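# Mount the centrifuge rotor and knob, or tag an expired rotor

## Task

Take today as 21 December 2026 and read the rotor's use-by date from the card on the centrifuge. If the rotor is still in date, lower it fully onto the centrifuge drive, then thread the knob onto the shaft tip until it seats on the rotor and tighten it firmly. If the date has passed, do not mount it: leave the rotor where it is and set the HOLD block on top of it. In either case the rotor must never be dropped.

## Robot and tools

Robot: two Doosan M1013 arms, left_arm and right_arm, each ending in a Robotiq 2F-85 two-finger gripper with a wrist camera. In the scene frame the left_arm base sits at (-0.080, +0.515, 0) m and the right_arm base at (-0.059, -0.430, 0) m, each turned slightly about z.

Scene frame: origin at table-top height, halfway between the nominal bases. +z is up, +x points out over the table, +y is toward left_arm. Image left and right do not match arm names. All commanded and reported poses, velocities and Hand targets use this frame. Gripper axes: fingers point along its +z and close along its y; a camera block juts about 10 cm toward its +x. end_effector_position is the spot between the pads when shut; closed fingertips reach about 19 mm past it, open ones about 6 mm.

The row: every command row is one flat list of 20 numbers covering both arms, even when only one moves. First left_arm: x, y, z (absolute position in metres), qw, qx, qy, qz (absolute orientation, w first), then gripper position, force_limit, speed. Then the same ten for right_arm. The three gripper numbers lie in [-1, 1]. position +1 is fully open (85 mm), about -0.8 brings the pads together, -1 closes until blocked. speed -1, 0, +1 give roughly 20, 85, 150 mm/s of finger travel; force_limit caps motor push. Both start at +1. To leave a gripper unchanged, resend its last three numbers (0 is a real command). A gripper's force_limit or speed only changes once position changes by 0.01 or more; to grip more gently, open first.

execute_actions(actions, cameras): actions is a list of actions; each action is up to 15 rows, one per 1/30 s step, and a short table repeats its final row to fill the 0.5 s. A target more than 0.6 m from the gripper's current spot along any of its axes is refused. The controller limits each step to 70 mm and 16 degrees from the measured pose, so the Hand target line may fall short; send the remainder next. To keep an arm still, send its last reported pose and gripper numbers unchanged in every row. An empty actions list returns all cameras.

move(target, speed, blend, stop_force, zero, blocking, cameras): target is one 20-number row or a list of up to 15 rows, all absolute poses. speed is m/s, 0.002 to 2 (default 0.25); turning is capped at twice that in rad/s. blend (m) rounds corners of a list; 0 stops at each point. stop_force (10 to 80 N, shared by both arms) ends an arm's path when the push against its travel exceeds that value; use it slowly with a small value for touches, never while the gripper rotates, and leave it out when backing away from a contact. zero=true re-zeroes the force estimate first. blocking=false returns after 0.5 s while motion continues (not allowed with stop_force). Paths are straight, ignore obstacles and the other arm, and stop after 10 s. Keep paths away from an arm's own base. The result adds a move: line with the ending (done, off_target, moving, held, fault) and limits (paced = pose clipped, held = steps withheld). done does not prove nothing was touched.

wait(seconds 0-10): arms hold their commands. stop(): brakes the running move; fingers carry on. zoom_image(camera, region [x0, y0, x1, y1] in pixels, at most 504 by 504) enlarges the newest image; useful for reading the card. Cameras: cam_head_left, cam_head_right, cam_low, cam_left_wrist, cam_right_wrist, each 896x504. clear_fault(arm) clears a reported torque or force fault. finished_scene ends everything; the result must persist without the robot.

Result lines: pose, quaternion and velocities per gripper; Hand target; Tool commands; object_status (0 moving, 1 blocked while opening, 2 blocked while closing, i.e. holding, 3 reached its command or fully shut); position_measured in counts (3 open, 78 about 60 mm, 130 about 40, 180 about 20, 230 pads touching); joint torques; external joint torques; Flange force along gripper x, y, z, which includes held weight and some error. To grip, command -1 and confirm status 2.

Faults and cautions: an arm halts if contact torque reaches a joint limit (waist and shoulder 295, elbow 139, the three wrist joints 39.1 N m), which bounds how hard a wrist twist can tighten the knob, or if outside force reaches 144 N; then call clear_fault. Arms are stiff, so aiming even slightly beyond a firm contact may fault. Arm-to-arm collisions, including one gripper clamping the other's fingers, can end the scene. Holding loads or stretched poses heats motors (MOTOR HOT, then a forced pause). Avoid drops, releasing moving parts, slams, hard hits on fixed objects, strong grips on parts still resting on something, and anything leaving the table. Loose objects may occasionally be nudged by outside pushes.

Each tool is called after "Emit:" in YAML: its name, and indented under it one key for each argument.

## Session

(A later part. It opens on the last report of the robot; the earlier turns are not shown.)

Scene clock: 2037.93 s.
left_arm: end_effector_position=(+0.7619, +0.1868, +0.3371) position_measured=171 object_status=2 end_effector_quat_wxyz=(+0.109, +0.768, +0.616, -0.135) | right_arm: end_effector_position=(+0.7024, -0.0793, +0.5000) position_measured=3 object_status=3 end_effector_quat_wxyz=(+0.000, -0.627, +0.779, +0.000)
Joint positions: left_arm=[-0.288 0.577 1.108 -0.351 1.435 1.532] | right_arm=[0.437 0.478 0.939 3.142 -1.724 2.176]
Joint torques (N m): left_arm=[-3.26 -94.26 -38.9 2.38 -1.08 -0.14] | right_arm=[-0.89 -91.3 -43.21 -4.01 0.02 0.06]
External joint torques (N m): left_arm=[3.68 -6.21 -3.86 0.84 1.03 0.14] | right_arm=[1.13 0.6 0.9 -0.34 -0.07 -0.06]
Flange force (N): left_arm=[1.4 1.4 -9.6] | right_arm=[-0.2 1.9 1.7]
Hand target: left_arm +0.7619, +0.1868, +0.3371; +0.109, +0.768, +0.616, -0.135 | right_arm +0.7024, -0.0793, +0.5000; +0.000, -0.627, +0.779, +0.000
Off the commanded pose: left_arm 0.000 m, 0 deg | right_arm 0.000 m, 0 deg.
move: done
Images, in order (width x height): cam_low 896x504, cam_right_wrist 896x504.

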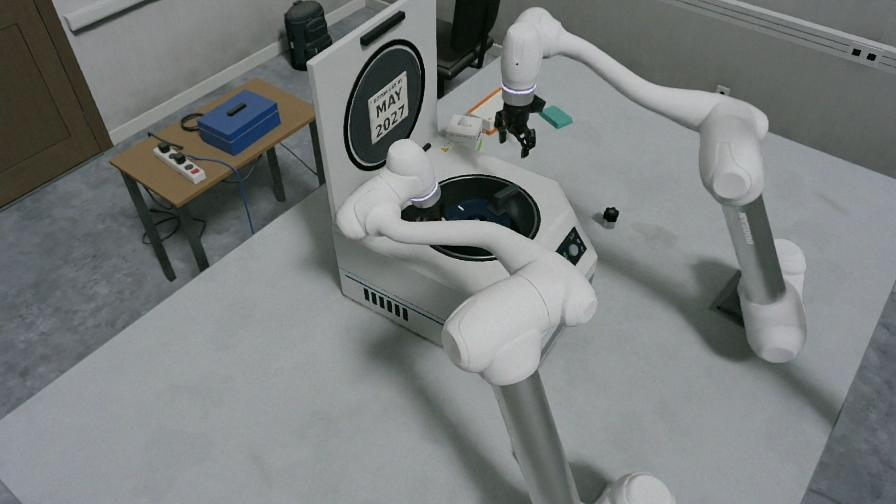

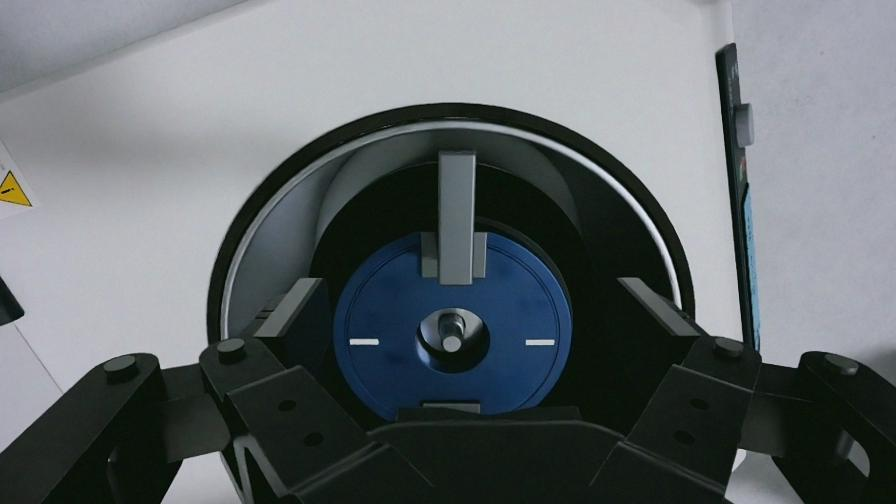

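Emit:
move:
  target: [0.761897, 0.186778, 0.33712, 0.10869, 0.768036, 0.616414, -0.135425, -1, -0.6, -1, 0.48, -0.20, 0.42, 0, 0.627285, -0.778793, 0, 1, 0.2, -1]
  speed: 0.3
  cameras: ["cam_right_wrist", "cam_head_left"]

Scene clock: 2049.47 s.
left_arm: end_effector_position=(+0.7619, +0.1868, +0.3371) position_measured=171 object_status=2 end_effector_quat_wxyz=(+0.109, +0.768, +0.616, -0.135) | right_arm: end_effector_position=(+0.4801, -0.2000, +0.4200) position_measured=3 object_status=3 end_effector_quat_wxyz=(+0.000, -0.627, +0.779, +0.000)
Joint positions: left_arm=[-0.288 0.577 1.108 -0.351 1.435 1.532] | right_arm=[0.391 0.048 1.636 3.141 -1.457 2.131]
Joint torques (N m): left_arm=[-3.65 -94.04 -39.06 2.32 -1.09 -0.2] | right_arm=[-0.37 -49.79 -43.06 -4.08 -0.01 0.12]
External joint torques (N m): left_arm=[4.14 -6.72 -3.74 0.91 1.05 0.2] | right_arm=[0.46 2.48 0.55 -0.3 -0.04 -0.12]
Flange force (N): left_arm=[2.0 0.2 -9.8] | right_arm=[-2.3 -2.2 1.3]
Hand target: left_arm +0.7619, +0.1868, +0.3371; +0.109, +0.768, +0.616, -0.135 | right_arm +0.4800, -0.2000, +0.4200; +0.000, -0.627, +0.779, +0.000
Off the commanded pose: left_arm 0.000 m, 0 deg | right_arm 0.000 m, 0 deg.
move: done
Images, in order (width x height): cam_head_left 896x504, cam_right_wrist 896x504.

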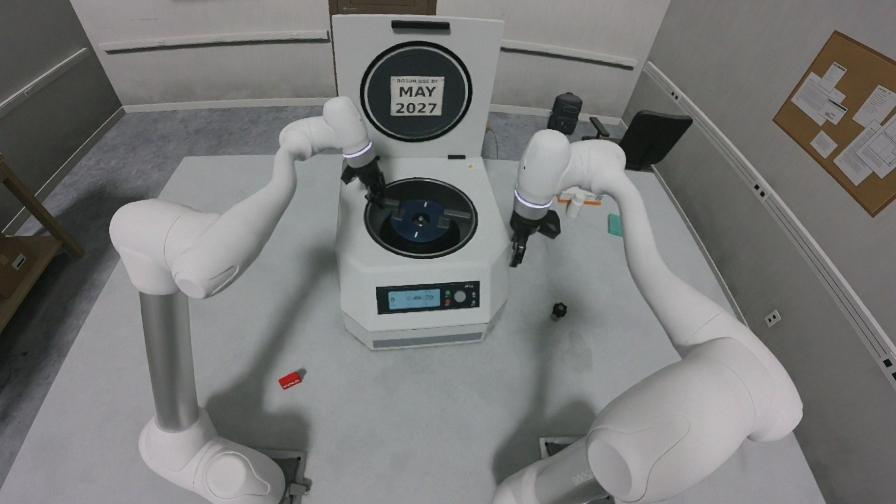

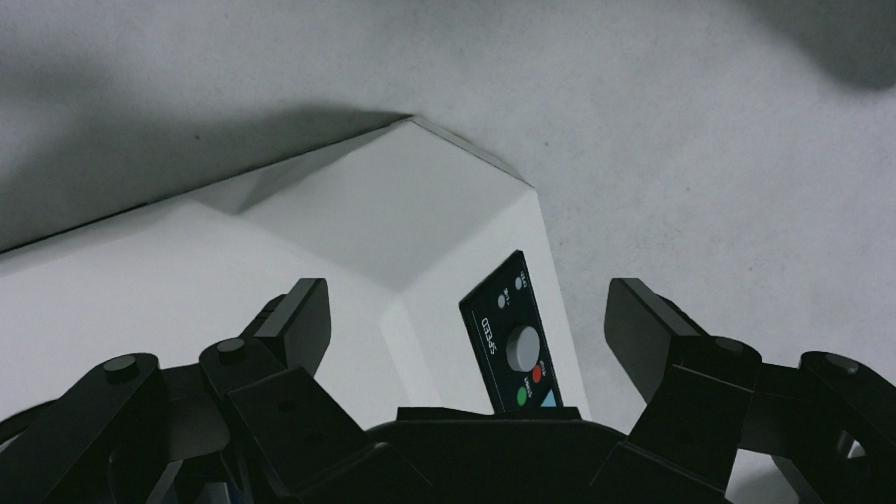

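Emit:
move:
  target: [0.761897, 0.186778, 0.33712, 0.10869, 0.768036, 0.616414, -0.135425, -1, -0.6, -1, 0.50, -0.38, 0.35, 0, 0.627285, -0.778793, 0, 1, 0.2, -1]
  speed: 0.3
  cameras: ["cam_right_wrist"]

Scene clock: 2071.10 s.
left_arm: end_effector_position=(+0.7619, +0.1868, +0.3371) position_measured=171 object_status=2 end_effector_quat_wxyz=(+0.109, +0.768, +0.616, -0.135) | right_arm: end_effector_position=(+0.5000, -0.3800, +0.3500) position_measured=3 object_status=3 end_effector_quat_wxyz=(+0.000, -0.627, +0.779, +0.000)
Joint positions: left_arm=[-0.288 0.577 1.108 -0.351 1.435 1.532] | right_arm=[0.075 0.028 1.784 3.142 -1.329 1.814]
Joint torques (N m): left_arm=[-2.92 -94.28 -38.85 2.33 -1.08 -0.16] | right_arm=[-1.18 -45.99 -42.28 -3.86 -0.08 0.23]
External joint torques (N m): left_arm=[3.14 -7.03 -4.17 0.91 1.04 0.16] | right_arm=[1.37 1 0.6 -0.45 0.05 -0.23]
Flange force (N): left_arm=[0.6 0.8 -10.0] | right_arm=[-2.2 -0.1 1.4]
Hand target: left_arm +0.7619, +0.1868, +0.3371; +0.109, +0.768, +0.616, -0.135 | right_arm +0.5000, -0.3800, +0.3500; +0.000, -0.627, +0.779, +0.000
Off the commanded pose: left_arm 0.000 m, 0 deg | right_arm 0.000 m, 0 deg.
move: done
Images, in order (width x height): cam_right_wrist 896x504.

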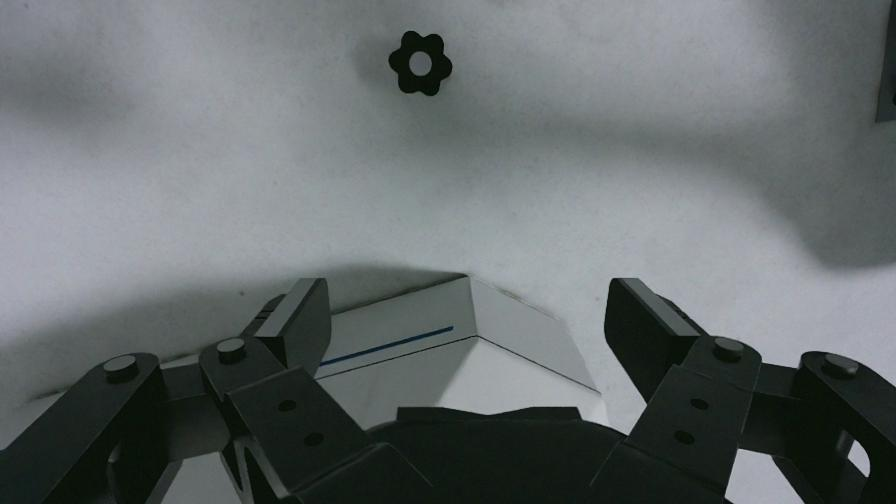

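Emit:
zoom_image:
  camera: "cam_right_wrist"
  region: [370, 15, 470, 115]

Scaled by 5.040.

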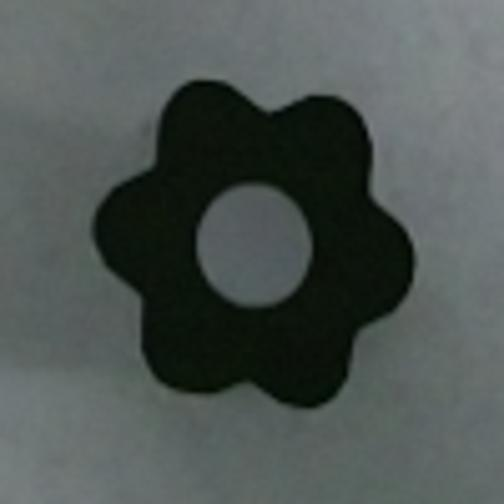

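Emit:
move:
  target:
    - [0.761897, 0.186778, 0.33712, 0.10869, 0.768036, 0.616414, -0.135425, -1, -0.6, -1, 0.5003, -0.41, 0.34, 0, 0.996951, 0.078023, 0, 1, 0.2, -1]
    - [0.761897, 0.186778, 0.33712, 0.10869, 0.768036, 0.616414, -0.135425, -1, -0.6, -1, 0.5006, -0.44, 0.33, 0, 0.498488, 0.866897, 0, 1, 0.2, -1]
    - [0.761897, 0.186778, 0.33712, 0.10869, 0.768036, 0.616414, -0.135425, -1, -0.6, -1, 0.501, -0.46, 0.315, 0, -0.434052, 0.900888, 0, 1, 0.2, -1]
    - [0.761897, 0.186778, 0.33712, 0.10869, 0.768036, 0.616414, -0.135425, -1, -0.6, -1, 0.501, -0.473, 0.30, 0, -0.988626, 0.150398, 0, 1, 0.2, -1]
  speed: 0.6
  blend: 0.015
  cameras: ["cam_right_wrist"]

Scene clock: 2099.73 s.
left_arm: end_effector_position=(+0.7619, +0.1868, +0.3371) position_measured=171 object_status=2 end_effector_quat_wxyz=(+0.109, +0.768, +0.616, -0.135) | right_arm: end_effector_position=(+0.5011, -0.4730, +0.3000) position_measured=3 object_status=3 end_effector_quat_wxyz=(+0.000, +0.989, -0.150, +0.000)
Joint positions: left_arm=[-0.288 0.577 1.108 -0.351 1.435 1.532] | right_arm=[-0.091 0.052 1.852 3.142 -1.237 -6.118]
Joint torques (N m): left_arm=[-3.11 -94.05 -38.85 2.33 -1.09 -0.17] | right_arm=[-0.62 -48.17 -41.12 -3.73 0.07 0.17]
External joint torques (N m): left_arm=[2.85 -6.83 -3.97 0.87 1.06 0.17] | right_arm=[0.7 2.6 0.76 -0.38 0 -0.17]
Flange force (N): left_arm=[0.5 0.6 -9.6] | right_arm=[2.6 -1.6 2.4]
Hand target: left_arm +0.7619, +0.1868, +0.3371; +0.109, +0.768, +0.616, -0.135 | right_arm +0.5010, -0.4730, +0.3000; +0.000, +0.989, -0.150, +0.000
Off the commanded pose: left_arm 0.000 m, 0 deg | right_arm 0.000 m, 0 deg.
move: done
Images, in order (width x height): cam_right_wrist 896x504.

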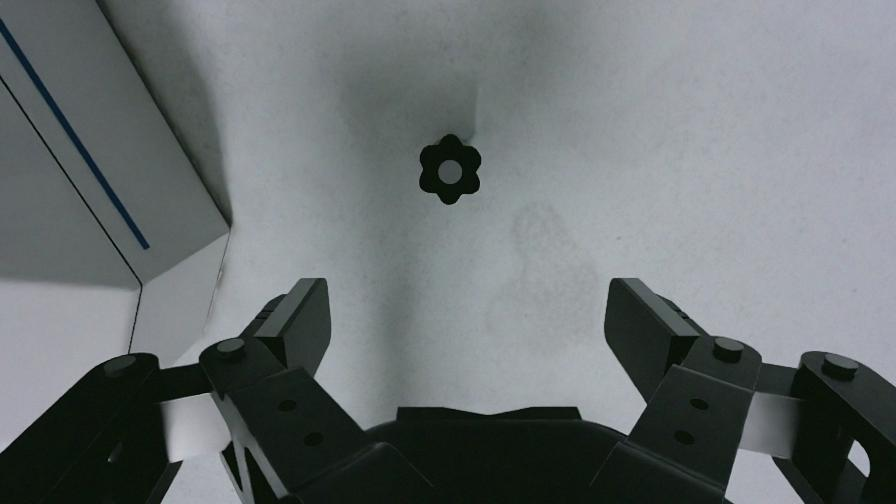

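Emit:
move:
  target: [0.761897, 0.186778, 0.33712, 0.10869, 0.768036, 0.616414, -0.135425, -1, -0.6, -1, 0.5086, -0.4722, 0.13, 0, -0.988626, 0.150398, 0, 1, 0.2, -1]
  speed: 0.15
  cameras: ["cam_right_wrist"]

Scene clock: 2115.10 s.
left_arm: end_effector_position=(+0.7619, +0.1868, +0.3371) position_measured=171 object_status=2 end_effector_quat_wxyz=(+0.109, +0.768, +0.616, -0.135) | right_arm: end_effector_position=(+0.5086, -0.4722, +0.1300) position_measured=3 object_status=3 end_effector_quat_wxyz=(+0.000, +0.989, -0.150, +0.000)
Joint positions: left_arm=[-0.288 0.577 1.108 -0.351 1.435 1.532] | right_arm=[-0.088 0.204 2.024 3.142 -0.914 -6.115]
Joint torques (N m): left_arm=[-3.39 -94.45 -38.82 2.31 -1.1 -0.18] | right_arm=[-0.36 -56.08 -34.76 -3.12 0.14 0.13]
External joint torques (N m): left_arm=[3.16 -5.81 -3.79 0.88 1.07 0.18] | right_arm=[0.57 0.28 0.65 -0.34 -0.08 -0.13]
Flange force (N): left_arm=[0.9 1.9 -9.3] | right_arm=[-0.9 -0.6 0.7]
Hand target: left_arm +0.7619, +0.1868, +0.3371; +0.109, +0.768, +0.616, -0.135 | right_arm +0.5086, -0.4722, +0.1300; +0.000, +0.989, -0.150, +0.000
Off the commanded pose: left_arm 0.000 m, 0 deg | right_arm 0.000 m, 0 deg.
move: done
Images, in order (width x height): cam_right_wrist 896x504.

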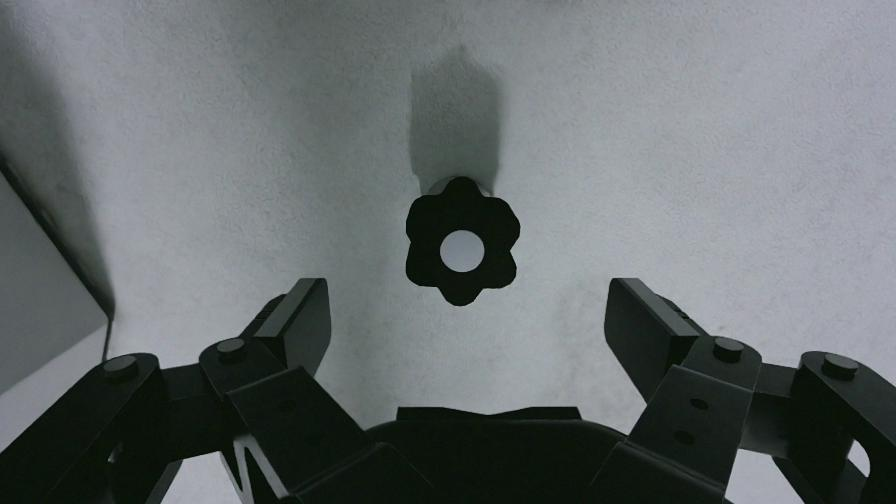

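Emit:
zoom_image:
  camera: "cam_right_wrist"
  region: [390, 165, 540, 315]

Scaled by 3.360.

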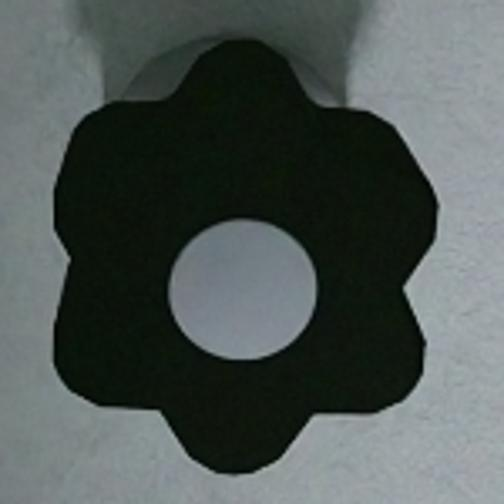

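Emit:
move:
  target: [0.761897, 0.186778, 0.33712, 0.10869, 0.768036, 0.616414, -0.135425, -1, -0.6, -1, 0.5054, -0.4712, 0.08, 0, -0.986572, 0.163326, 0, 1, 0.2, -1]
  speed: 0.08
  cameras: ["cam_right_wrist"]

Scene clock: 2124.33 s.
left_arm: end_effector_position=(+0.7619, +0.1868, +0.3371) position_measured=171 object_status=2 end_effector_quat_wxyz=(+0.109, +0.768, +0.616, -0.135) | right_arm: end_effector_position=(+0.5054, -0.4712, +0.0800) position_measured=3 object_status=3 end_effector_quat_wxyz=(+0.000, +0.987, -0.163, +0.000)
Joint positions: left_arm=[-0.288 0.577 1.108 -0.351 1.435 1.532] | right_arm=[-0.087 0.258 2.069 3.142 -0.815 -6.088]
Joint torques (N m): left_arm=[-3.16 -94.15 -38.93 2.34 -1.09 -0.14] | right_arm=[-0.37 -59.77 -32.04 -2.74 0.13 0.13]
External joint torques (N m): left_arm=[2.8 -7.1 -4.13 0.87 1.06 0.14] | right_arm=[0.52 1.69 0.72 -0.44 -0.06 -0.13]
Flange force (N): left_arm=[0.3 0.6 -9.9] | right_arm=[0.8 -0.9 2.5]
Hand target: left_arm +0.7619, +0.1868, +0.3371; +0.109, +0.768, +0.616, -0.135 | right_arm +0.5054, -0.4712, +0.0800; +0.000, +0.987, -0.163, +0.000
Off the commanded pose: left_arm 0.000 m, 0 deg | right_arm 0.000 m, 0 deg.
move: done
Images, in order (width x height): cam_right_wrist 896x504.

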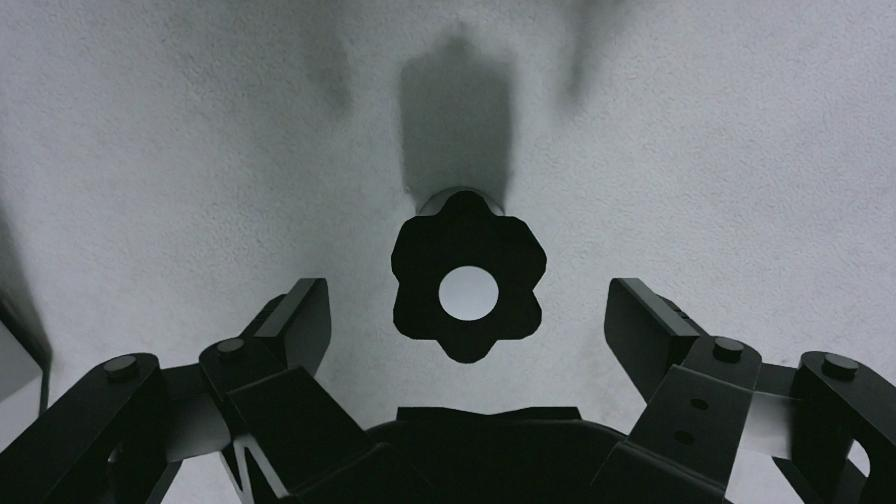

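Emit:
move:
  target:
    - [0.761897, 0.186778, 0.33712, 0.10869, 0.768036, 0.616414, -0.135425, -1, -0.6, -1, 0.5094, -0.4726, 0.08, 0, -0.986572, 0.163326, 0, 1, 0.2, -1]
    - [0.761897, 0.186778, 0.33712, 0.10869, 0.768036, 0.616414, -0.135425, -1, -0.6, -1, 0.5094, -0.4726, 0.058, 0, -0.986572, 0.163326, 0, 1, 0.2, -1]
  speed: 0.04
  cameras: ["cam_right_wrist"]

Scene clock: 2139.77 s.
left_arm: end_effector_position=(+0.7619, +0.1868, +0.3371) position_measured=171 object_status=2 end_effector_quat_wxyz=(+0.109, +0.768, +0.616, -0.135) | right_arm: end_effector_position=(+0.5094, -0.4726, +0.0580) position_measured=3 object_status=3 end_effector_quat_wxyz=(+0.000, +0.987, -0.163, +0.000)
Joint positions: left_arm=[-0.288 0.577 1.108 -0.351 1.435 1.532] | right_arm=[-0.088 0.292 2.076 3.142 -0.774 -6.09]
Joint torques (N m): left_arm=[-3.35 -94.21 -38.94 2.29 -1.08 -0.15] | right_arm=[-0.54 -61.38 -30.82 -2.7 0.07 0.16]
External joint torques (N m): left_arm=[4.01 -7.34 -4.08 0.97 1.05 0.15] | right_arm=[0.69 1.09 0.76 -0.35 0 -0.16]
Flange force (N): left_arm=[1.6 0.1 -10.3] | right_arm=[-0.2 -0.9 1.9]
Hand target: left_arm +0.7619, +0.1868, +0.3371; +0.109, +0.768, +0.616, -0.135 | right_arm +0.5094, -0.4726, +0.0580; +0.000, +0.987, -0.163, +0.000
Off the commanded pose: left_arm 0.000 m, 0 deg | right_arm 0.000 m, 0 deg.
move: done
Images, in order (width x height): cam_right_wrist 896x504.

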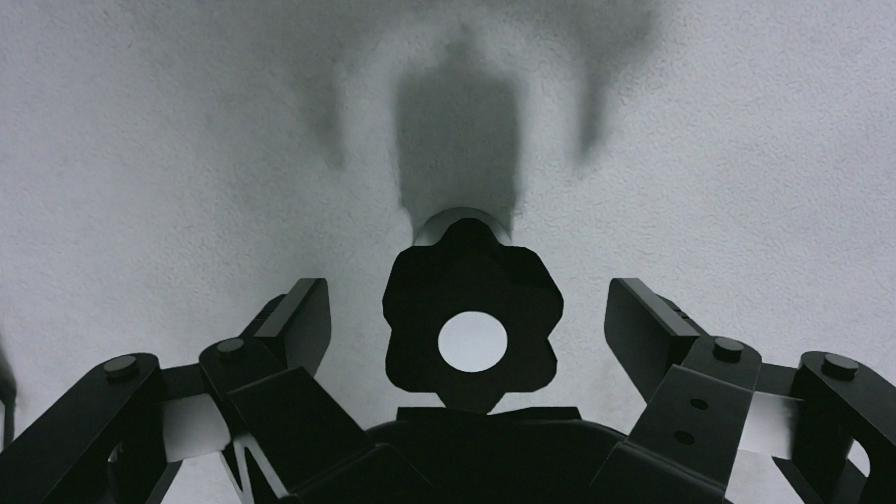

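Emit:
move:
  target: [0.761897, 0.186778, 0.33712, 0.10869, 0.768036, 0.616414, -0.135425, -1, -0.6, -1, 0.5094, -0.4726, 0.058, 0, -0.986572, 0.163326, 0, -1, -0.3, -1]
  speed: 0.04
  cameras: ["cam_right_wrist"]

Scene clock: 2147.93 s.
left_arm: end_effector_position=(+0.7619, +0.1868, +0.3371) position_measured=171 object_status=2 end_effector_quat_wxyz=(+0.109, +0.768, +0.616, -0.135) | right_arm: end_effector_position=(+0.5094, -0.4726, +0.0580) position_measured=109 object_status=0 end_effector_quat_wxyz=(+0.000, +0.987, -0.163, +0.000)
Joint positions: left_arm=[-0.288 0.577 1.108 -0.351 1.435 1.532] | right_arm=[-0.088 0.292 2.076 3.142 -0.774 -6.09]
Joint torques (N m): left_arm=[-3.32 -94.07 -38.8 2.35 -1.12 -0.13] | right_arm=[-0.82 -48.39 -24.68 -2.82 1.64 0.08]
External joint torques (N m): left_arm=[3.87 -7.07 -4.2 0.91 1.08 0.13] | right_arm=[0.94 -11.68 -5.31 -0.22 -1.57 -0.08]
Flange force (N): left_arm=[1.3 1.0 -10.4] | right_arm=[-4.3 -0.4 -21.9]
Hand target: left_arm +0.7619, +0.1868, +0.3371; +0.109, +0.768, +0.616, -0.135 | right_arm +0.5094, -0.4726, +0.0580; +0.000, +0.987, -0.163, +0.000
Off the commanded pose: left_arm 0.000 m, 0 deg | right_arm 0.000 m, 0 deg.
move: done
Images, in order (width x height): cam_right_wrist 896x504.

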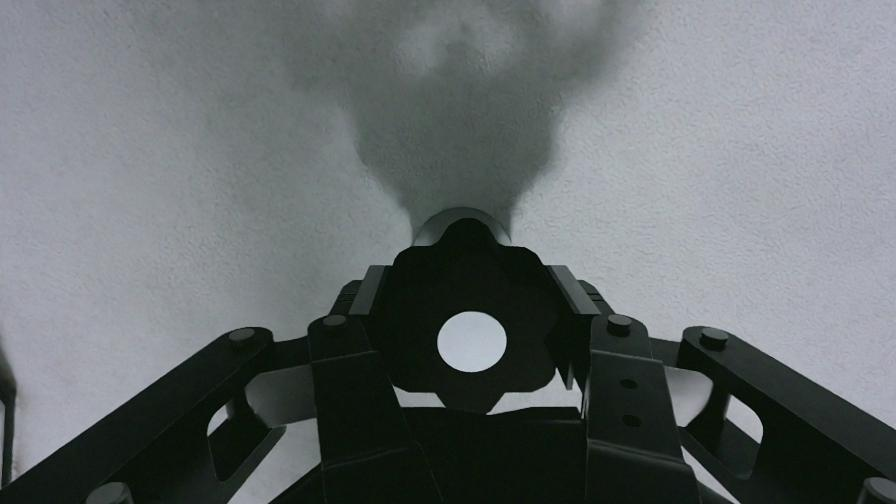

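Emit:
move:
  target: [0.761897, 0.186778, 0.33712, 0.10869, 0.768036, 0.616414, -0.135425, -1, -0.6, -1, 0.5094, -0.4726, 0.062, 0, -0.986572, 0.163326, 0, -1, -0.3, -1]
  speed: 0.02

Scene clock: 2152.10 s.
left_arm: end_effector_position=(+0.7619, +0.1868, +0.3371) position_measured=171 object_status=2 end_effector_quat_wxyz=(+0.109, +0.768, +0.616, -0.135) | right_arm: end_effector_position=(+0.5094, -0.4726, +0.0620) position_measured=109 object_status=2 end_effector_quat_wxyz=(+0.000, +0.987, -0.163, +0.000)
Joint positions: left_arm=[-0.288 0.577 1.108 -0.351 1.435 1.532] | right_arm=[-0.088 0.287 2.074 3.142 -0.781 -6.09]
Joint torques (N m): left_arm=[-3.05 -94.08 -38.81 2.37 -1.08 -0.15] | right_arm=[-0.52 -63.95 -32.41 -2.72 0.06 0.15]
External joint torques (N m): left_arm=[2.98 -6.09 -3.86 0.82 1.04 0.15] | right_arm=[0.7 3.87 2.34 -0.33 -0.01 -0.15]
Flange force (N): left_arm=[0.7 1.6 -9.3] | right_arm=[0.4 -1.1 6.6]
Hand target: left_arm +0.7619, +0.1868, +0.3371; +0.109, +0.768, +0.616, -0.135 | right_arm +0.5094, -0.4726, +0.0620; +0.000, +0.987, -0.163, +0.000
Off the commanded pose: left_arm 0.000 m, 0 deg | right_arm 0.000 m, 0 deg.
move: done

Emit:
move:
  target:
    - [0.761897, 0.186778, 0.33712, 0.10869, 0.768036, 0.616414, -0.135425, -1, -0.6, -1, 0.5094, -0.4726, 0.36, 0, -0.986572, 0.163326, 0, -1, -0.3, -1]
    - [0.761897, 0.186778, 0.33712, 0.10869, 0.768036, 0.616414, -0.135425, -1, -0.6, -1, 0.53, -0.43, 0.46, 0, -0.986572, 0.163326, 0, -1, -0.3, -1]
    - [0.761897, 0.186778, 0.33712, 0.10869, 0.768036, 0.616414, -0.135425, -1, -0.6, -1, 0.72, 0.02, 0.46, 0, -0.986572, 0.163326, 0, -1, -0.3, -1]
    - [0.761897, 0.186778, 0.33712, 0.10869, 0.768036, 0.616414, -0.135425, -1, -0.6, -1, 0.7324, 0.0538, 0.44, 0, -0.986572, 0.163326, 0, -1, -0.3, -1]
  speed: 0.22
  blend: [0.08, 0.08, 0.015, 0]
  cameras: ["cam_right_wrist", "cam_low", "cam_head_right"]

Scene clock: 2179.63 s.
left_arm: end_effector_position=(+0.7619, +0.1868, +0.3371) position_measured=171 object_status=2 end_effector_quat_wxyz=(+0.109, +0.768, +0.616, -0.135) | right_arm: end_effector_position=(+0.7324, +0.0537, +0.4401) position_measured=109 object_status=2 end_effector_quat_wxyz=(+0.000, +0.987, -0.163, +0.000)
Joint positions: left_arm=[-0.288 0.577 1.108 -0.351 1.435 1.532] | right_arm=[0.558 0.648 0.776 3.142 -1.717 -5.443]
Joint torques (N m): left_arm=[-3.26 -93.94 -38.8 2.34 -1.1 -0.13] | right_arm=[-0.45 -109.7 -45.47 -3.91 0.14 0.14]
External joint torques (N m): left_arm=[3.77 -7.22 -4.17 0.9 1.06 0.13] | right_arm=[0.69 3.69 2.98 -0.46 -0.09 -0.14]
Flange force (N): left_arm=[1.3 0.6 -10.3] | right_arm=[-2.3 1.8 5.6]
Hand target: left_arm +0.7619, +0.1868, +0.3371; +0.109, +0.768, +0.616, -0.135 | right_arm +0.7324, +0.0538, +0.4400; +0.000, +0.987, -0.163, +0.000
Off the commanded pose: left_arm 0.000 m, 0 deg | right_arm 0.000 m, 0 deg.
move: done; blend cut to 0.0553 m at target 1, 0.0553 m at target 2
Images, in order (width x height): cam_head_right 896x504, cam_low 896x504, cam_right_wrist 896x504.

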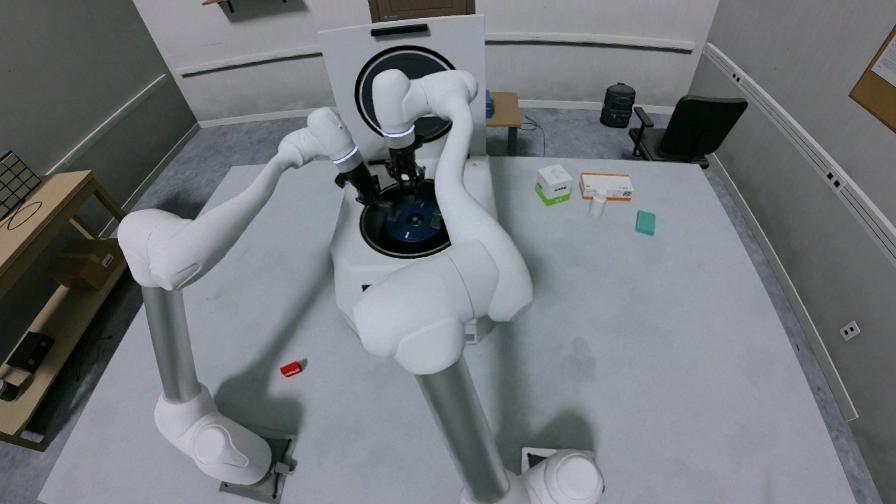

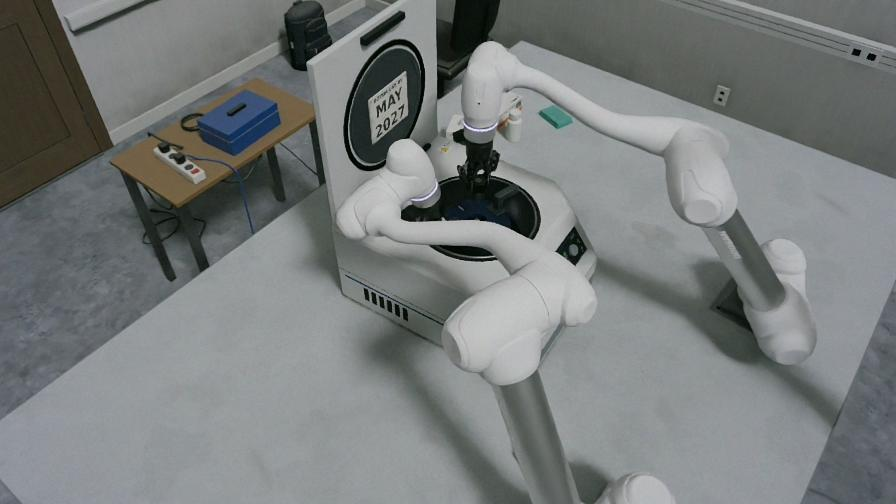

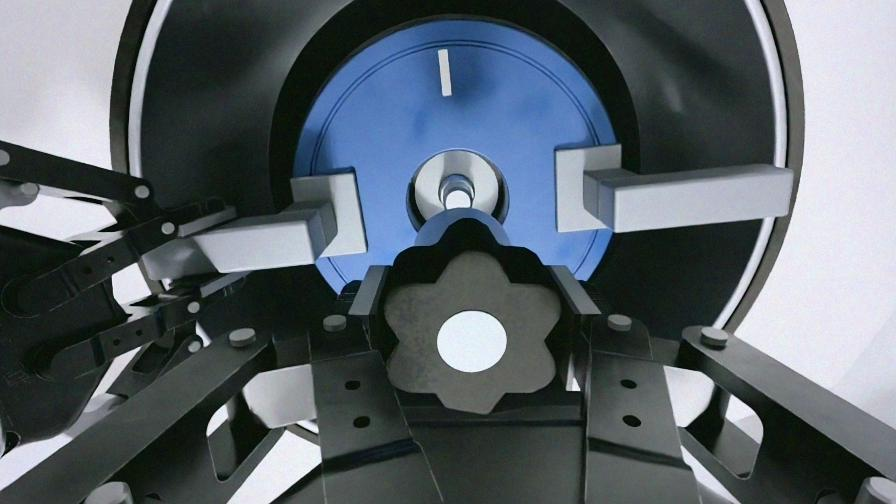

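Emit:
zoom_image:
  camera: "cam_right_wrist"
  region: [395, 135, 525, 245]

Scaled by 3.877.

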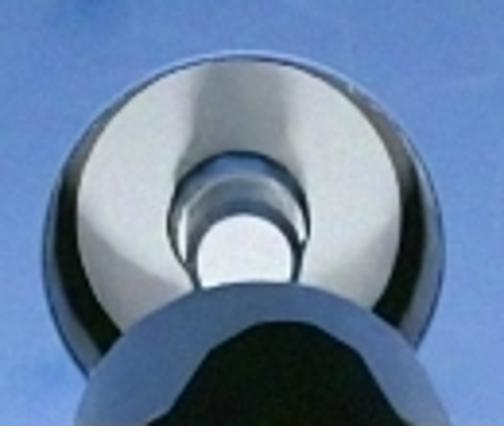

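Emit:
move:
  target: [0.761897, 0.186778, 0.33712, 0.10869, 0.768036, 0.616414, -0.135425, -1, -0.6, -1, 0.7324, 0.0538, 0.36, 0, -0.986572, 0.163326, 0, -1, -0.3, -1]
  speed: 0.06
  cameras: ["cam_right_wrist", "cam_low"]

Scene clock: 2195.97 s.
left_arm: end_effector_position=(+0.7619, +0.1868, +0.3371) position_measured=171 object_status=2 end_effector_quat_wxyz=(+0.109, +0.768, +0.616, -0.135) | right_arm: end_effector_position=(+0.7324, +0.0538, +0.3600) position_measured=109 object_status=2 end_effector_quat_wxyz=(+0.000, +0.987, -0.163, +0.000)
Joint positions: left_arm=[-0.288 0.577 1.108 -0.351 1.435 1.532] | right_arm=[0.558 0.636 0.94 3.142 -1.566 -5.443]
Joint torques (N m): left_arm=[-3.21 -94.04 -38.88 2.35 -1.13 -0.14] | right_arm=[-0.35 -109.43 -45.84 -3.92 -0.05 0.11]
External joint torques (N m): left_arm=[3.52 -7.23 -4.14 0.89 1.09 0.14] | right_arm=[0.63 4.47 3.07 -0.47 0.1 -0.11]
Flange force (N): left_arm=[1.0 0.4 -10.2] | right_arm=[-1.3 0.7 5.7]
Hand target: left_arm +0.7619, +0.1868, +0.3371; +0.109, +0.768, +0.616, -0.135 | right_arm +0.7324, +0.0538, +0.3600; +0.000, +0.987, -0.163, +0.000
Off the commanded pose: left_arm 0.000 m, 0 deg | right_arm 0.000 m, 0 deg.
move: done
Images, in order (width x height): cam_low 896x504, cam_right_wrist 896x504.

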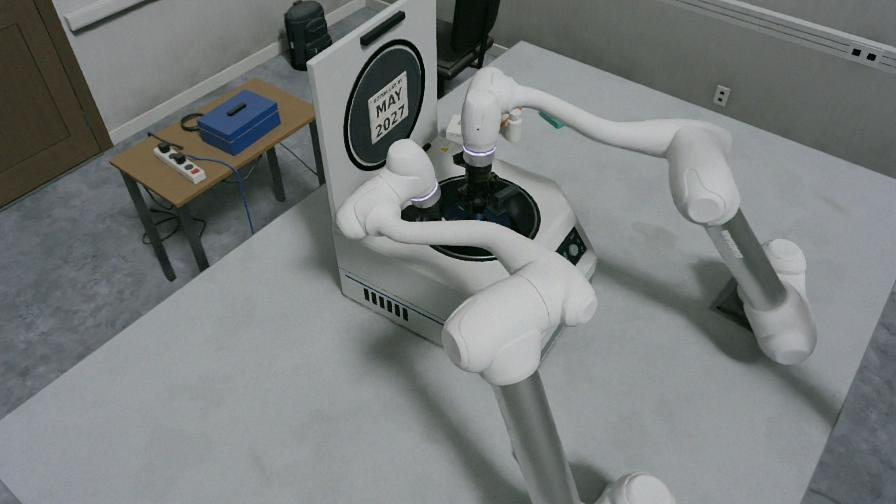

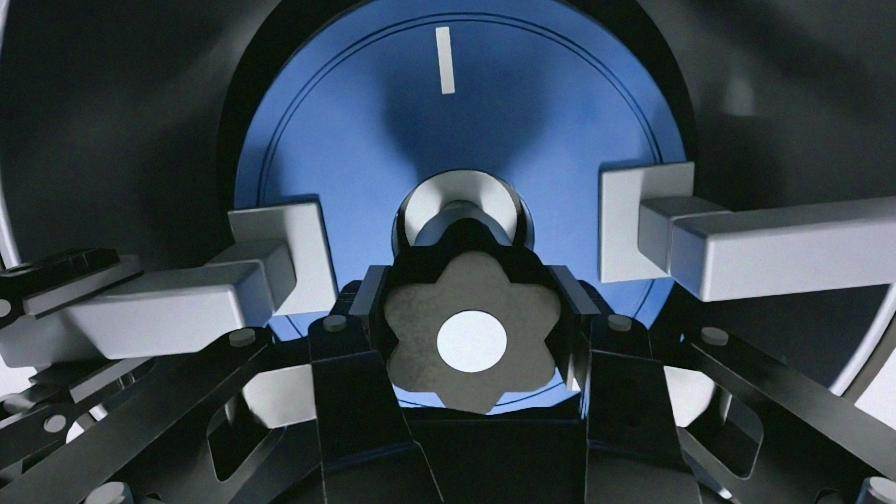

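Emit:
zoom_image:
  camera: "cam_right_wrist"
  region: [370, 150, 560, 290]

Scaled by 2.653.

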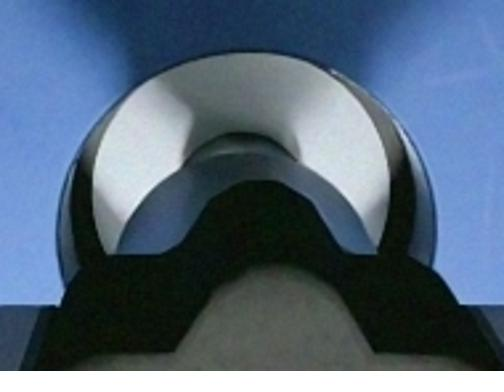

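Emit:
move:
  target: [0.761897, 0.186778, 0.33712, 0.10869, 0.768036, 0.616414, -0.135425, -1, -0.6, -1, 0.7317, 0.0529, 0.353, 0, -0.986572, 0.163326, 0, -1, -0.3, -1]
  speed: 0.02
  cameras: ["cam_right_wrist"]

Emit:
zoom_image:
  camera: "cam_right_wrist"
  region: [370, 150, 560, 290]

Scene clock: 2216.43 s.
left_arm: end_effector_position=(+0.7619, +0.1868, +0.3371) position_measured=171 object_status=2 end_effector_quat_wxyz=(+0.109, +0.768, +0.616, -0.135) | right_arm: end_effector_position=(+0.7317, +0.0529, +0.3530) position_measured=109 object_status=2 end_effector_quat_wxyz=(+0.000, +0.987, -0.163, +0.000)
Joint positions: left_arm=[-0.288 0.577 1.108 -0.351 1.435 1.532] | right_arm=[0.558 0.634 0.956 3.142 -1.552 -5.444]
Joint torques (N m): left_arm=[-2.9 -94.55 -38.89 2.34 -1.09 -0.18] | right_arm=[-0.55 -108.57 -45.85 -3.95 0.04 0.2]
External joint torques (N m): left_arm=[3.27 -6.78 -4.1 0.89 1.05 0.18] | right_arm=[0.84 3.66 3.09 -0.44 0 -0.2]
Flange force (N): left_arm=[0.9 1.1 -9.9] | right_arm=[-2.4 1.8 5.5]
Hand target: left_arm +0.7619, +0.1868, +0.3371; +0.109, +0.768, +0.616, -0.135 | right_arm +0.7317, +0.0529, +0.3530; +0.000, +0.987, -0.163, +0.000
Off the commanded pose: left_arm 0.000 m, 0 deg | right_arm 0.000 m, 0 deg.
move: done
Images, in order (width x height): cam_right_wrist 896x504.

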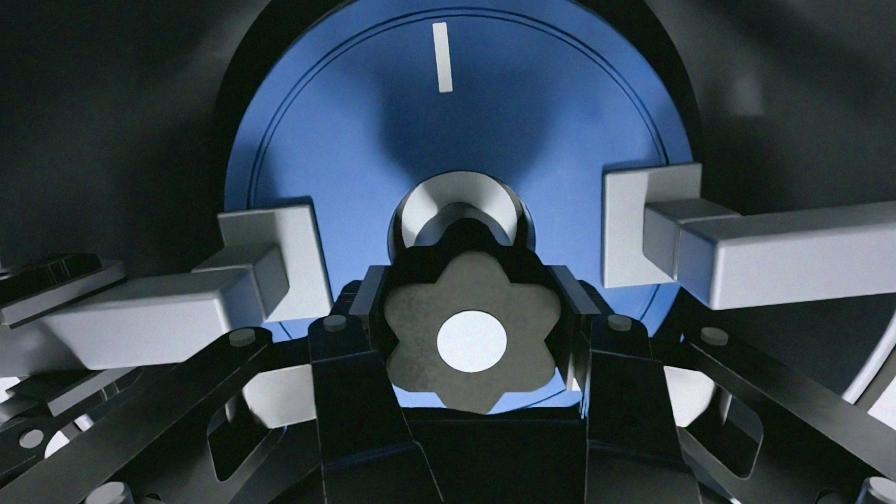

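Scaled by 2.653.

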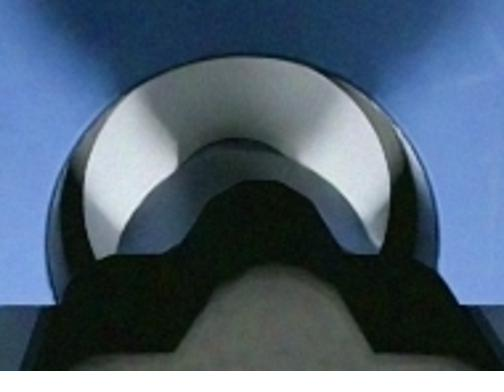

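Emit:
move:
  target: [0.761897, 0.186778, 0.33712, 0.10869, 0.768036, 0.616414, -0.135425, -1, -0.6, -1, 0.7317, 0.0529, 0.351, 0, -0.986572, 0.163326, 0, -1, -0.3, -1]
  speed: 0.008

Emit:
move:
  target: [0.761897, 0.186778, 0.33712, 0.10869, 0.768036, 0.616414, -0.135425, -1, -0.6, -1, 0.7317, 0.0529, 0.35, 0, -0.986572, 0.163326, 0, -1, -0.3, -1]
  speed: 0.005

Emit:
move:
  target: [0.761897, 0.186778, 0.33712, 0.10869, 0.768036, 0.616414, -0.135425, -1, -0.6, -1, 0.7317, 0.0529, 0.349, 0, -0.986572, 0.163326, 0, -1, -0.3, -1]
  speed: 0.005

Emit:
move:
  target: [0.761897, 0.186778, 0.33712, 0.10869, 0.768036, 0.616414, -0.135425, -1, -0.6, -1, 0.7317, 0.0529, 0.348, 0, -0.986572, 0.163326, 0, -1, -0.3, -1]
  speed: 0.005

Scene clock: 2223.20 s.
left_arm: end_effector_position=(+0.7619, +0.1868, +0.3371) position_measured=171 object_status=2 end_effector_quat_wxyz=(+0.109, +0.768, +0.616, -0.135) | right_arm: end_effector_position=(+0.7317, +0.0529, +0.3511) position_measured=109 object_status=2 end_effector_quat_wxyz=(+0.000, +0.987, -0.163, +0.000)
Joint positions: left_arm=[-0.288 0.577 1.108 -0.351 1.435 1.532] | right_arm=[0.558 0.634 0.959 3.142 -1.548 -5.444]
Joint torques (N m): left_arm=[-3.2 -94.23 -38.85 2.34 -1.1 -0.16] | right_arm=[-0.56 -109.09 -45.8 -3.94 0.09 0.19]
External joint torques (N m): left_arm=[3.84 -6.4 -3.95 0.9 1.06 0.16] | right_arm=[0.87 3.82 2.82 -0.48 -0.04 -0.19]
Flange force (N): left_arm=[1.5 1.4 -9.9] | right_arm=[-1.6 0.8 4.9]
Hand target: left_arm +0.7619, +0.1868, +0.3371; +0.109, +0.768, +0.616, -0.135 | right_arm +0.7317, +0.0529, +0.3510; +0.000, +0.987, -0.163, +0.000
Off the commanded pose: left_arm 0.000 m, 0 deg | right_arm 0.000 m, 0 deg.
move: done

Scene clock: 2223.90 s.
left_arm: end_effector_position=(+0.7619, +0.1868, +0.3371) position_measured=171 object_status=2 end_effector_quat_wxyz=(+0.109, +0.768, +0.616, -0.135) | right_arm: end_effector_position=(+0.7317, +0.0529, +0.3500) position_measured=109 object_status=2 end_effector_quat_wxyz=(+0.000, +0.987, -0.163, +0.000)
Joint positions: left_arm=[-0.288 0.577 1.108 -0.351 1.435 1.532] | right_arm=[0.558 0.634 0.961 3.142 -1.546 -5.444]
Joint torques (N m): left_arm=[-2.95 -94.33 -38.85 2.36 -1.1 -0.16] | right_arm=[-0.36 -109 -45.91 -3.89 0.04 0.15]
External joint torques (N m): left_arm=[3.46 -6.49 -3.99 0.87 1.06 0.16] | right_arm=[0.71 3.29 2.85 -0.52 0.01 -0.15]
Flange force (N): left_arm=[1.1 1.3 -9.8] | right_arm=[-2.3 1.8 5.0]
Hand target: left_arm +0.7619, +0.1868, +0.3371; +0.109, +0.768, +0.616, -0.135 | right_arm +0.7317, +0.0529, +0.3500; +0.000, +0.987, -0.163, +0.000
Off the commanded pose: left_arm 0.000 m, 0 deg | right_arm 0.000 m, 0 deg.
move: done

Scene clock: 2224.60 s.
left_arm: end_effector_position=(+0.7619, +0.1868, +0.3371) position_measured=171 object_status=2 end_effector_quat_wxyz=(+0.109, +0.768, +0.616, -0.135) | right_arm: end_effector_position=(+0.7317, +0.0529, +0.3490) position_measured=109 object_status=2 end_effector_quat_wxyz=(+0.000, +0.987, -0.163, +0.000)
Joint positions: left_arm=[-0.288 0.577 1.108 -0.351 1.435 1.532] | right_arm=[0.558 0.634 0.963 3.142 -1.545 -5.444]
Joint torques (N m): left_arm=[-2.96 -94.1 -38.78 2.37 -1.05 -0.18] | right_arm=[-0.77 -108.96 -45.96 -3.97 0.11 0.13]
External joint torques (N m): left_arm=[2.97 -6.52 -3.95 0.83 1.02 0.18] | right_arm=[1.08 3.71 3.06 -0.43 -0.07 -0.13]
Flange force (N): left_arm=[0.6 1.0 -9.5] | right_arm=[-2.4 1.3 5.3]
Hand target: left_arm +0.7619, +0.1868, +0.3371; +0.109, +0.768, +0.616, -0.135 | right_arm +0.7317, +0.0529, +0.3490; +0.000, +0.987, -0.163, +0.000
Off the commanded pose: left_arm 0.000 m, 0 deg | right_arm 0.000 m, 0 deg.
move: done

Scene clock: 2225.30 s.
left_arm: end_effector_position=(+0.7619, +0.1868, +0.3371) position_measured=171 object_status=2 end_effector_quat_wxyz=(+0.109, +0.768, +0.616, -0.135) | right_arm: end_effector_position=(+0.7317, +0.0529, +0.3480) position_measured=109 object_status=2 end_effector_quat_wxyz=(+0.000, +0.987, -0.163, +0.000)
Joint positions: left_arm=[-0.288 0.577 1.108 -0.351 1.435 1.532] | right_arm=[0.558 0.634 0.964 3.142 -1.543 -5.444]
Joint torques (N m): left_arm=[-3.55 -94 -38.88 2.35 -1.07 -0.18] | right_arm=[0.14 -109.27 -45.78 -3.98 0.01 0.18]
External joint torques (N m): left_arm=[3.49 -6.78 -3.99 0.87 1.04 0.18] | right_arm=[0.07 4.55 3.06 -0.41 0.04 -0.18]
Flange force (N): left_arm=[1.2 0.8 -9.8] | right_arm=[-0.6 0.9 5.5]
Hand target: left_arm +0.7619, +0.1868, +0.3371; +0.109, +0.768, +0.616, -0.135 | right_arm +0.7317, +0.0529, +0.3480; +0.000, +0.987, -0.163, +0.000
Off the commanded pose: left_arm 0.000 m, 0 deg | right_arm 0.000 m, 0 deg.
move: done

Emit:
move:
  target: [0.761897, 0.186778, 0.33712, 0.10869, 0.768036, 0.616414, -0.135425, -1, -0.6, -1, 0.7317, 0.0529, 0.347, 0, -0.986572, 0.163326, 0, -1, -0.3, -1]
  speed: 0.005

Emit:
move:
  target: [0.761897, 0.186778, 0.33712, 0.10869, 0.768036, 0.616414, -0.135425, -1, -0.6, -1, 0.7317, 0.0529, 0.346, 0, -0.986572, 0.163326, 0, -1, -0.3, -1]
  speed: 0.005

Emit:
move:
  target: [0.761897, 0.186778, 0.33712, 0.10869, 0.768036, 0.616414, -0.135425, -1, -0.6, -1, 0.7317, 0.0529, 0.345, 0, -0.986572, 0.163326, 0, -1, -0.3, -1]
  speed: 0.005

Emit:
move:
  target: [0.761897, 0.186778, 0.33712, 0.10869, 0.768036, 0.616414, -0.135425, -1, -0.6, -1, 0.7317, 0.0529, 0.344, 0, -0.986572, 0.163326, 0, -1, -0.3, -1]
  speed: 0.005

Scene clock: 2229.30 s.
left_arm: end_effector_position=(+0.7619, +0.1868, +0.3371) position_measured=171 object_status=2 end_effector_quat_wxyz=(+0.109, +0.768, +0.616, -0.135) | right_arm: end_effector_position=(+0.7317, +0.0529, +0.3470) position_measured=109 object_status=2 end_effector_quat_wxyz=(+0.000, +0.987, -0.163, +0.000)
Joint positions: left_arm=[-0.288 0.577 1.108 -0.351 1.435 1.532] | right_arm=[0.558 0.634 0.966 3.142 -1.541 -5.444]
Joint torques (N m): left_arm=[-2.91 -94.22 -38.97 2.32 -1.1 -0.16] | right_arm=[-0.44 -109.45 -45.56 -4.02 0.05 0.09]
External joint torques (N m): left_arm=[3 -6.46 -3.8 0.9 1.06 0.16] | right_arm=[0.69 4.35 2.65 -0.39 0 -0.09]
Flange force (N): left_arm=[0.7 0.8 -9.4] | right_arm=[-0.6 -0.4 4.7]
Hand target: left_arm +0.7619, +0.1868, +0.3371; +0.109, +0.768, +0.616, -0.135 | right_arm +0.7317, +0.0529, +0.3470; +0.000, +0.987, -0.163, +0.000
Off the commanded pose: left_arm 0.000 m, 0 deg | right_arm 0.000 m, 0 deg.
move: done

Scene clock: 2230.00 s.
left_arm: end_effector_position=(+0.7619, +0.1868, +0.3371) position_measured=171 object_status=2 end_effector_quat_wxyz=(+0.109, +0.768, +0.616, -0.135) | right_arm: end_effector_position=(+0.7317, +0.0529, +0.3460) position_measured=109 object_status=2 end_effector_quat_wxyz=(+0.000, +0.987, -0.163, +0.000)
Joint positions: left_arm=[-0.288 0.577 1.108 -0.351 1.435 1.532] | right_arm=[0.558 0.634 0.968 3.142 -1.539 -5.444]
Joint torques (N m): left_arm=[-3.16 -94.09 -38.9 2.32 -1.11 -0.14] | right_arm=[-0.19 -108.88 -45.67 -3.98 0.07 0.13]
External joint torques (N m): left_arm=[4.01 -7.29 -4.18 0.94 1.07 0.14] | right_arm=[0.47 3.48 2.74 -0.42 -0.03 -0.13]
Flange force (N): left_arm=[1.5 0.5 -10.5] | right_arm=[-1.6 1.3 4.8]
Hand target: left_arm +0.7619, +0.1868, +0.3371; +0.109, +0.768, +0.616, -0.135 | right_arm +0.7317, +0.0529, +0.3460; +0.000, +0.987, -0.163, +0.000
Off the commanded pose: left_arm 0.000 m, 0 deg | right_arm 0.000 m, 0 deg.
move: done

Scene clock: 2230.70 s.
left_arm: end_effector_position=(+0.7619, +0.1868, +0.3371) position_measured=171 object_status=2 end_effector_quat_wxyz=(+0.109, +0.768, +0.616, -0.135) | right_arm: end_effector_position=(+0.7317, +0.0529, +0.3450) position_measured=109 object_status=2 end_effector_quat_wxyz=(+0.000, +0.987, -0.163, +0.000)
Joint positions: left_arm=[-0.288 0.577 1.108 -0.351 1.435 1.532] | right_arm=[0.558 0.634 0.969 3.142 -1.538 -5.444]
Joint torques (N m): left_arm=[-3.42 -93.79 -39 2.29 -1.15 -0.16] | right_arm=[-0.39 -109.58 -45.83 -3.94 0.05 0.19]
External joint torques (N m): left_arm=[3.12 -6.97 -3.87 0.9 1.11 0.16] | right_arm=[0.68 3.88 2.84 -0.47 -0.01 -0.19]
Flange force (N): left_arm=[0.8 0.1 -9.7] | right_arm=[-1.4 0.9 5.0]
Hand target: left_arm +0.7619, +0.1868, +0.3371; +0.109, +0.768, +0.616, -0.135 | right_arm +0.7317, +0.0529, +0.3450; +0.000, +0.987, -0.163, +0.000
Off the commanded pose: left_arm 0.000 m, 0 deg | right_arm 0.000 m, 0 deg.
move: done

Scene clock: 2231.40 s.
left_arm: end_effector_position=(+0.7619, +0.1868, +0.3371) position_measured=171 object_status=2 end_effector_quat_wxyz=(+0.109, +0.768, +0.616, -0.135) | right_arm: end_effector_position=(+0.7317, +0.0529, +0.3440) position_measured=109 object_status=2 end_effector_quat_wxyz=(+0.000, +0.987, -0.163, +0.000)
Joint positions: left_arm=[-0.288 0.577 1.108 -0.351 1.435 1.532] | right_arm=[0.558 0.634 0.971 3.142 -1.536 -5.444]
Joint torques (N m): left_arm=[-3.16 -94.33 -38.93 2.38 -1.11 -0.15] | right_arm=[-0.06 -109.05 -45.93 -3.97 0.02 0.14]
External joint torques (N m): left_arm=[3.26 -6.75 -4.07 0.85 1.07 0.15] | right_arm=[0.3 3.64 2.89 -0.45 0.03 -0.14]
Flange force (N): left_arm=[0.8 1.1 -9.9] | right_arm=[-1.6 1.6 5.1]
Hand target: left_arm +0.7619, +0.1868, +0.3371; +0.109, +0.768, +0.616, -0.135 | right_arm +0.7317, +0.0529, +0.3440; +0.000, +0.987, -0.163, +0.000
Off the commanded pose: left_arm 0.000 m, 0 deg | right_arm 0.000 m, 0 deg.
move: done

Emit:
move:
  target: [0.761897, 0.186778, 0.33712, 0.10869, 0.768036, 0.616414, -0.135425, -1, -0.6, -1, 0.7317, 0.0529, 0.343, 0, -0.986572, 0.163326, 0, -1, -0.3, -1]
  speed: 0.005

Emit:
move:
  target: [0.761897, 0.186778, 0.33712, 0.10869, 0.768036, 0.616414, -0.135425, -1, -0.6, -1, 0.7317, 0.0529, 0.342, 0, -0.986572, 0.163326, 0, -1, -0.3, -1]
  speed: 0.005

Emit:
move:
  target: [0.761897, 0.186778, 0.33712, 0.10869, 0.768036, 0.616414, -0.135425, -1, -0.6, -1, 0.7317, 0.0529, 0.341, 0, -0.986572, 0.163326, 0, -1, -0.3, -1]
  speed: 0.005

Emit:
move:
  target: [0.761897, 0.186778, 0.33712, 0.10869, 0.768036, 0.616414, -0.135425, -1, -0.6, -1, 0.7317, 0.0529, 0.34, 0, -0.986572, 0.163326, 0, -1, -0.3, -1]
  speed: 0.005

Scene clock: 2236.17 s.
left_arm: end_effector_position=(+0.7619, +0.1868, +0.3371) position_measured=171 object_status=2 end_effector_quat_wxyz=(+0.109, +0.768, +0.616, -0.135) | right_arm: end_effector_position=(+0.7317, +0.0529, +0.3430) position_measured=109 object_status=2 end_effector_quat_wxyz=(+0.000, +0.987, -0.163, +0.000)
Joint positions: left_arm=[-0.288 0.577 1.108 -0.351 1.435 1.532] | right_arm=[0.558 0.635 0.973 3.142 -1.534 -5.444]
Joint torques (N m): left_arm=[-3.1 -94.31 -38.78 2.34 -1.07 -0.15] | right_arm=[0.18 -109.5 -45.87 -4.01 0.03 0.09]
External joint torques (N m): left_arm=[3.19 -6.06 -3.84 0.85 1.04 0.15] | right_arm=[0.08 3.81 2.81 -0.42 0.01 -0.09]
Flange force (N): left_arm=[0.9 1.6 -9.4] | right_arm=[-1.1 1.3 5.0]
Hand target: left_arm +0.7619, +0.1868, +0.3371; +0.109, +0.768, +0.616, -0.135 | right_arm +0.7317, +0.0529, +0.3430; +0.000, +0.987, -0.163, +0.000
Off the commanded pose: left_arm 0.000 m, 0 deg | right_arm 0.000 m, 0 deg.
move: done

Scene clock: 2236.87 s.
left_arm: end_effector_position=(+0.7619, +0.1868, +0.3371) position_measured=171 object_status=2 end_effector_quat_wxyz=(+0.109, +0.768, +0.616, -0.135) | right_arm: end_effector_position=(+0.7317, +0.0529, +0.3420) position_measured=109 object_status=2 end_effector_quat_wxyz=(+0.000, +0.987, -0.163, +0.000)
Joint positions: left_arm=[-0.288 0.577 1.108 -0.351 1.435 1.532] | right_arm=[0.558 0.635 0.974 3.142 -1.532 -5.444]
Joint torques (N m): left_arm=[-3.43 -94.08 -38.92 2.33 -1.11 -0.15] | right_arm=[-0.02 -109.03 -45.59 -3.95 -0.01 0.2]
External joint torques (N m): left_arm=[3.66 -7.03 -4.09 0.91 1.06 0.15] | right_arm=[0.28 3.18 2.51 -0.48 0.05 -0.2]
Flange force (N): left_arm=[1.2 0.7 -10.1] | right_arm=[-1.3 1.5 4.5]
Hand target: left_arm +0.7619, +0.1868, +0.3371; +0.109, +0.768, +0.616, -0.135 | right_arm +0.7317, +0.0529, +0.3420; +0.000, +0.987, -0.163, +0.000
Off the commanded pose: left_arm 0.000 m, 0 deg | right_arm 0.000 m, 0 deg.
move: done

Scene clock: 2237.57 s.
left_arm: end_effector_position=(+0.7619, +0.1868, +0.3371) position_measured=171 object_status=2 end_effector_quat_wxyz=(+0.109, +0.768, +0.616, -0.135) | right_arm: end_effector_position=(+0.7317, +0.0529, +0.3410) position_measured=109 object_status=2 end_effector_quat_wxyz=(+0.000, +0.987, -0.163, +0.000)
Joint positions: left_arm=[-0.288 0.577 1.108 -0.351 1.435 1.532] | right_arm=[0.558 0.635 0.976 3.142 -1.531 -5.444]
Joint torques (N m): left_arm=[-3.48 -94.22 -38.83 2.34 -1.09 -0.2] | right_arm=[-0.24 -109.49 -45.82 -3.93 0 0.19]
External joint torques (N m): left_arm=[4.47 -7.45 -4.31 0.95 1.05 0.2] | right_arm=[0.54 3.97 2.76 -0.5 0.05 -0.19]
Flange force (N): left_arm=[2.0 0.6 -10.8] | right_arm=[-1.1 0.7 5.0]
Hand target: left_arm +0.7619, +0.1868, +0.3371; +0.109, +0.768, +0.616, -0.135 | right_arm +0.7317, +0.0529, +0.3410; +0.000, +0.987, -0.163, +0.000
Off the commanded pose: left_arm 0.000 m, 0 deg | right_arm 0.000 m, 0 deg.
move: done

Scene clock: 2238.27 s.
left_arm: end_effector_position=(+0.7619, +0.1868, +0.3371) position_measured=171 object_status=2 end_effector_quat_wxyz=(+0.109, +0.768, +0.616, -0.135) | right_arm: end_effector_position=(+0.7317, +0.0529, +0.3400) position_measured=109 object_status=2 end_effector_quat_wxyz=(+0.000, +0.987, -0.163, +0.000)
Joint positions: left_arm=[-0.288 0.577 1.108 -0.351 1.435 1.532] | right_arm=[0.558 0.635 0.978 3.142 -1.529 -5.444]
Joint torques (N m): left_arm=[-3.33 -94.4 -38.88 2.36 -1.11 -0.18] | right_arm=[-0.6 -109.42 -45.86 -3.91 0.08 0.23]
External joint torques (N m): left_arm=[3.6 -6.57 -4.04 0.87 1.07 0.18] | right_arm=[0.81 5.21 3.33 -0.45 -0.03 -0.23]
Flange force (N): left_arm=[1.2 1.3 -10.0] | right_arm=[-0.8 0.0 5.9]
Hand target: left_arm +0.7619, +0.1868, +0.3371; +0.109, +0.768, +0.616, -0.135 | right_arm +0.7317, +0.0529, +0.3400; +0.000, +0.987, -0.163, +0.000
Off the commanded pose: left_arm 0.000 m, 0 deg | right_arm 0.000 m, 0 deg.
move: done


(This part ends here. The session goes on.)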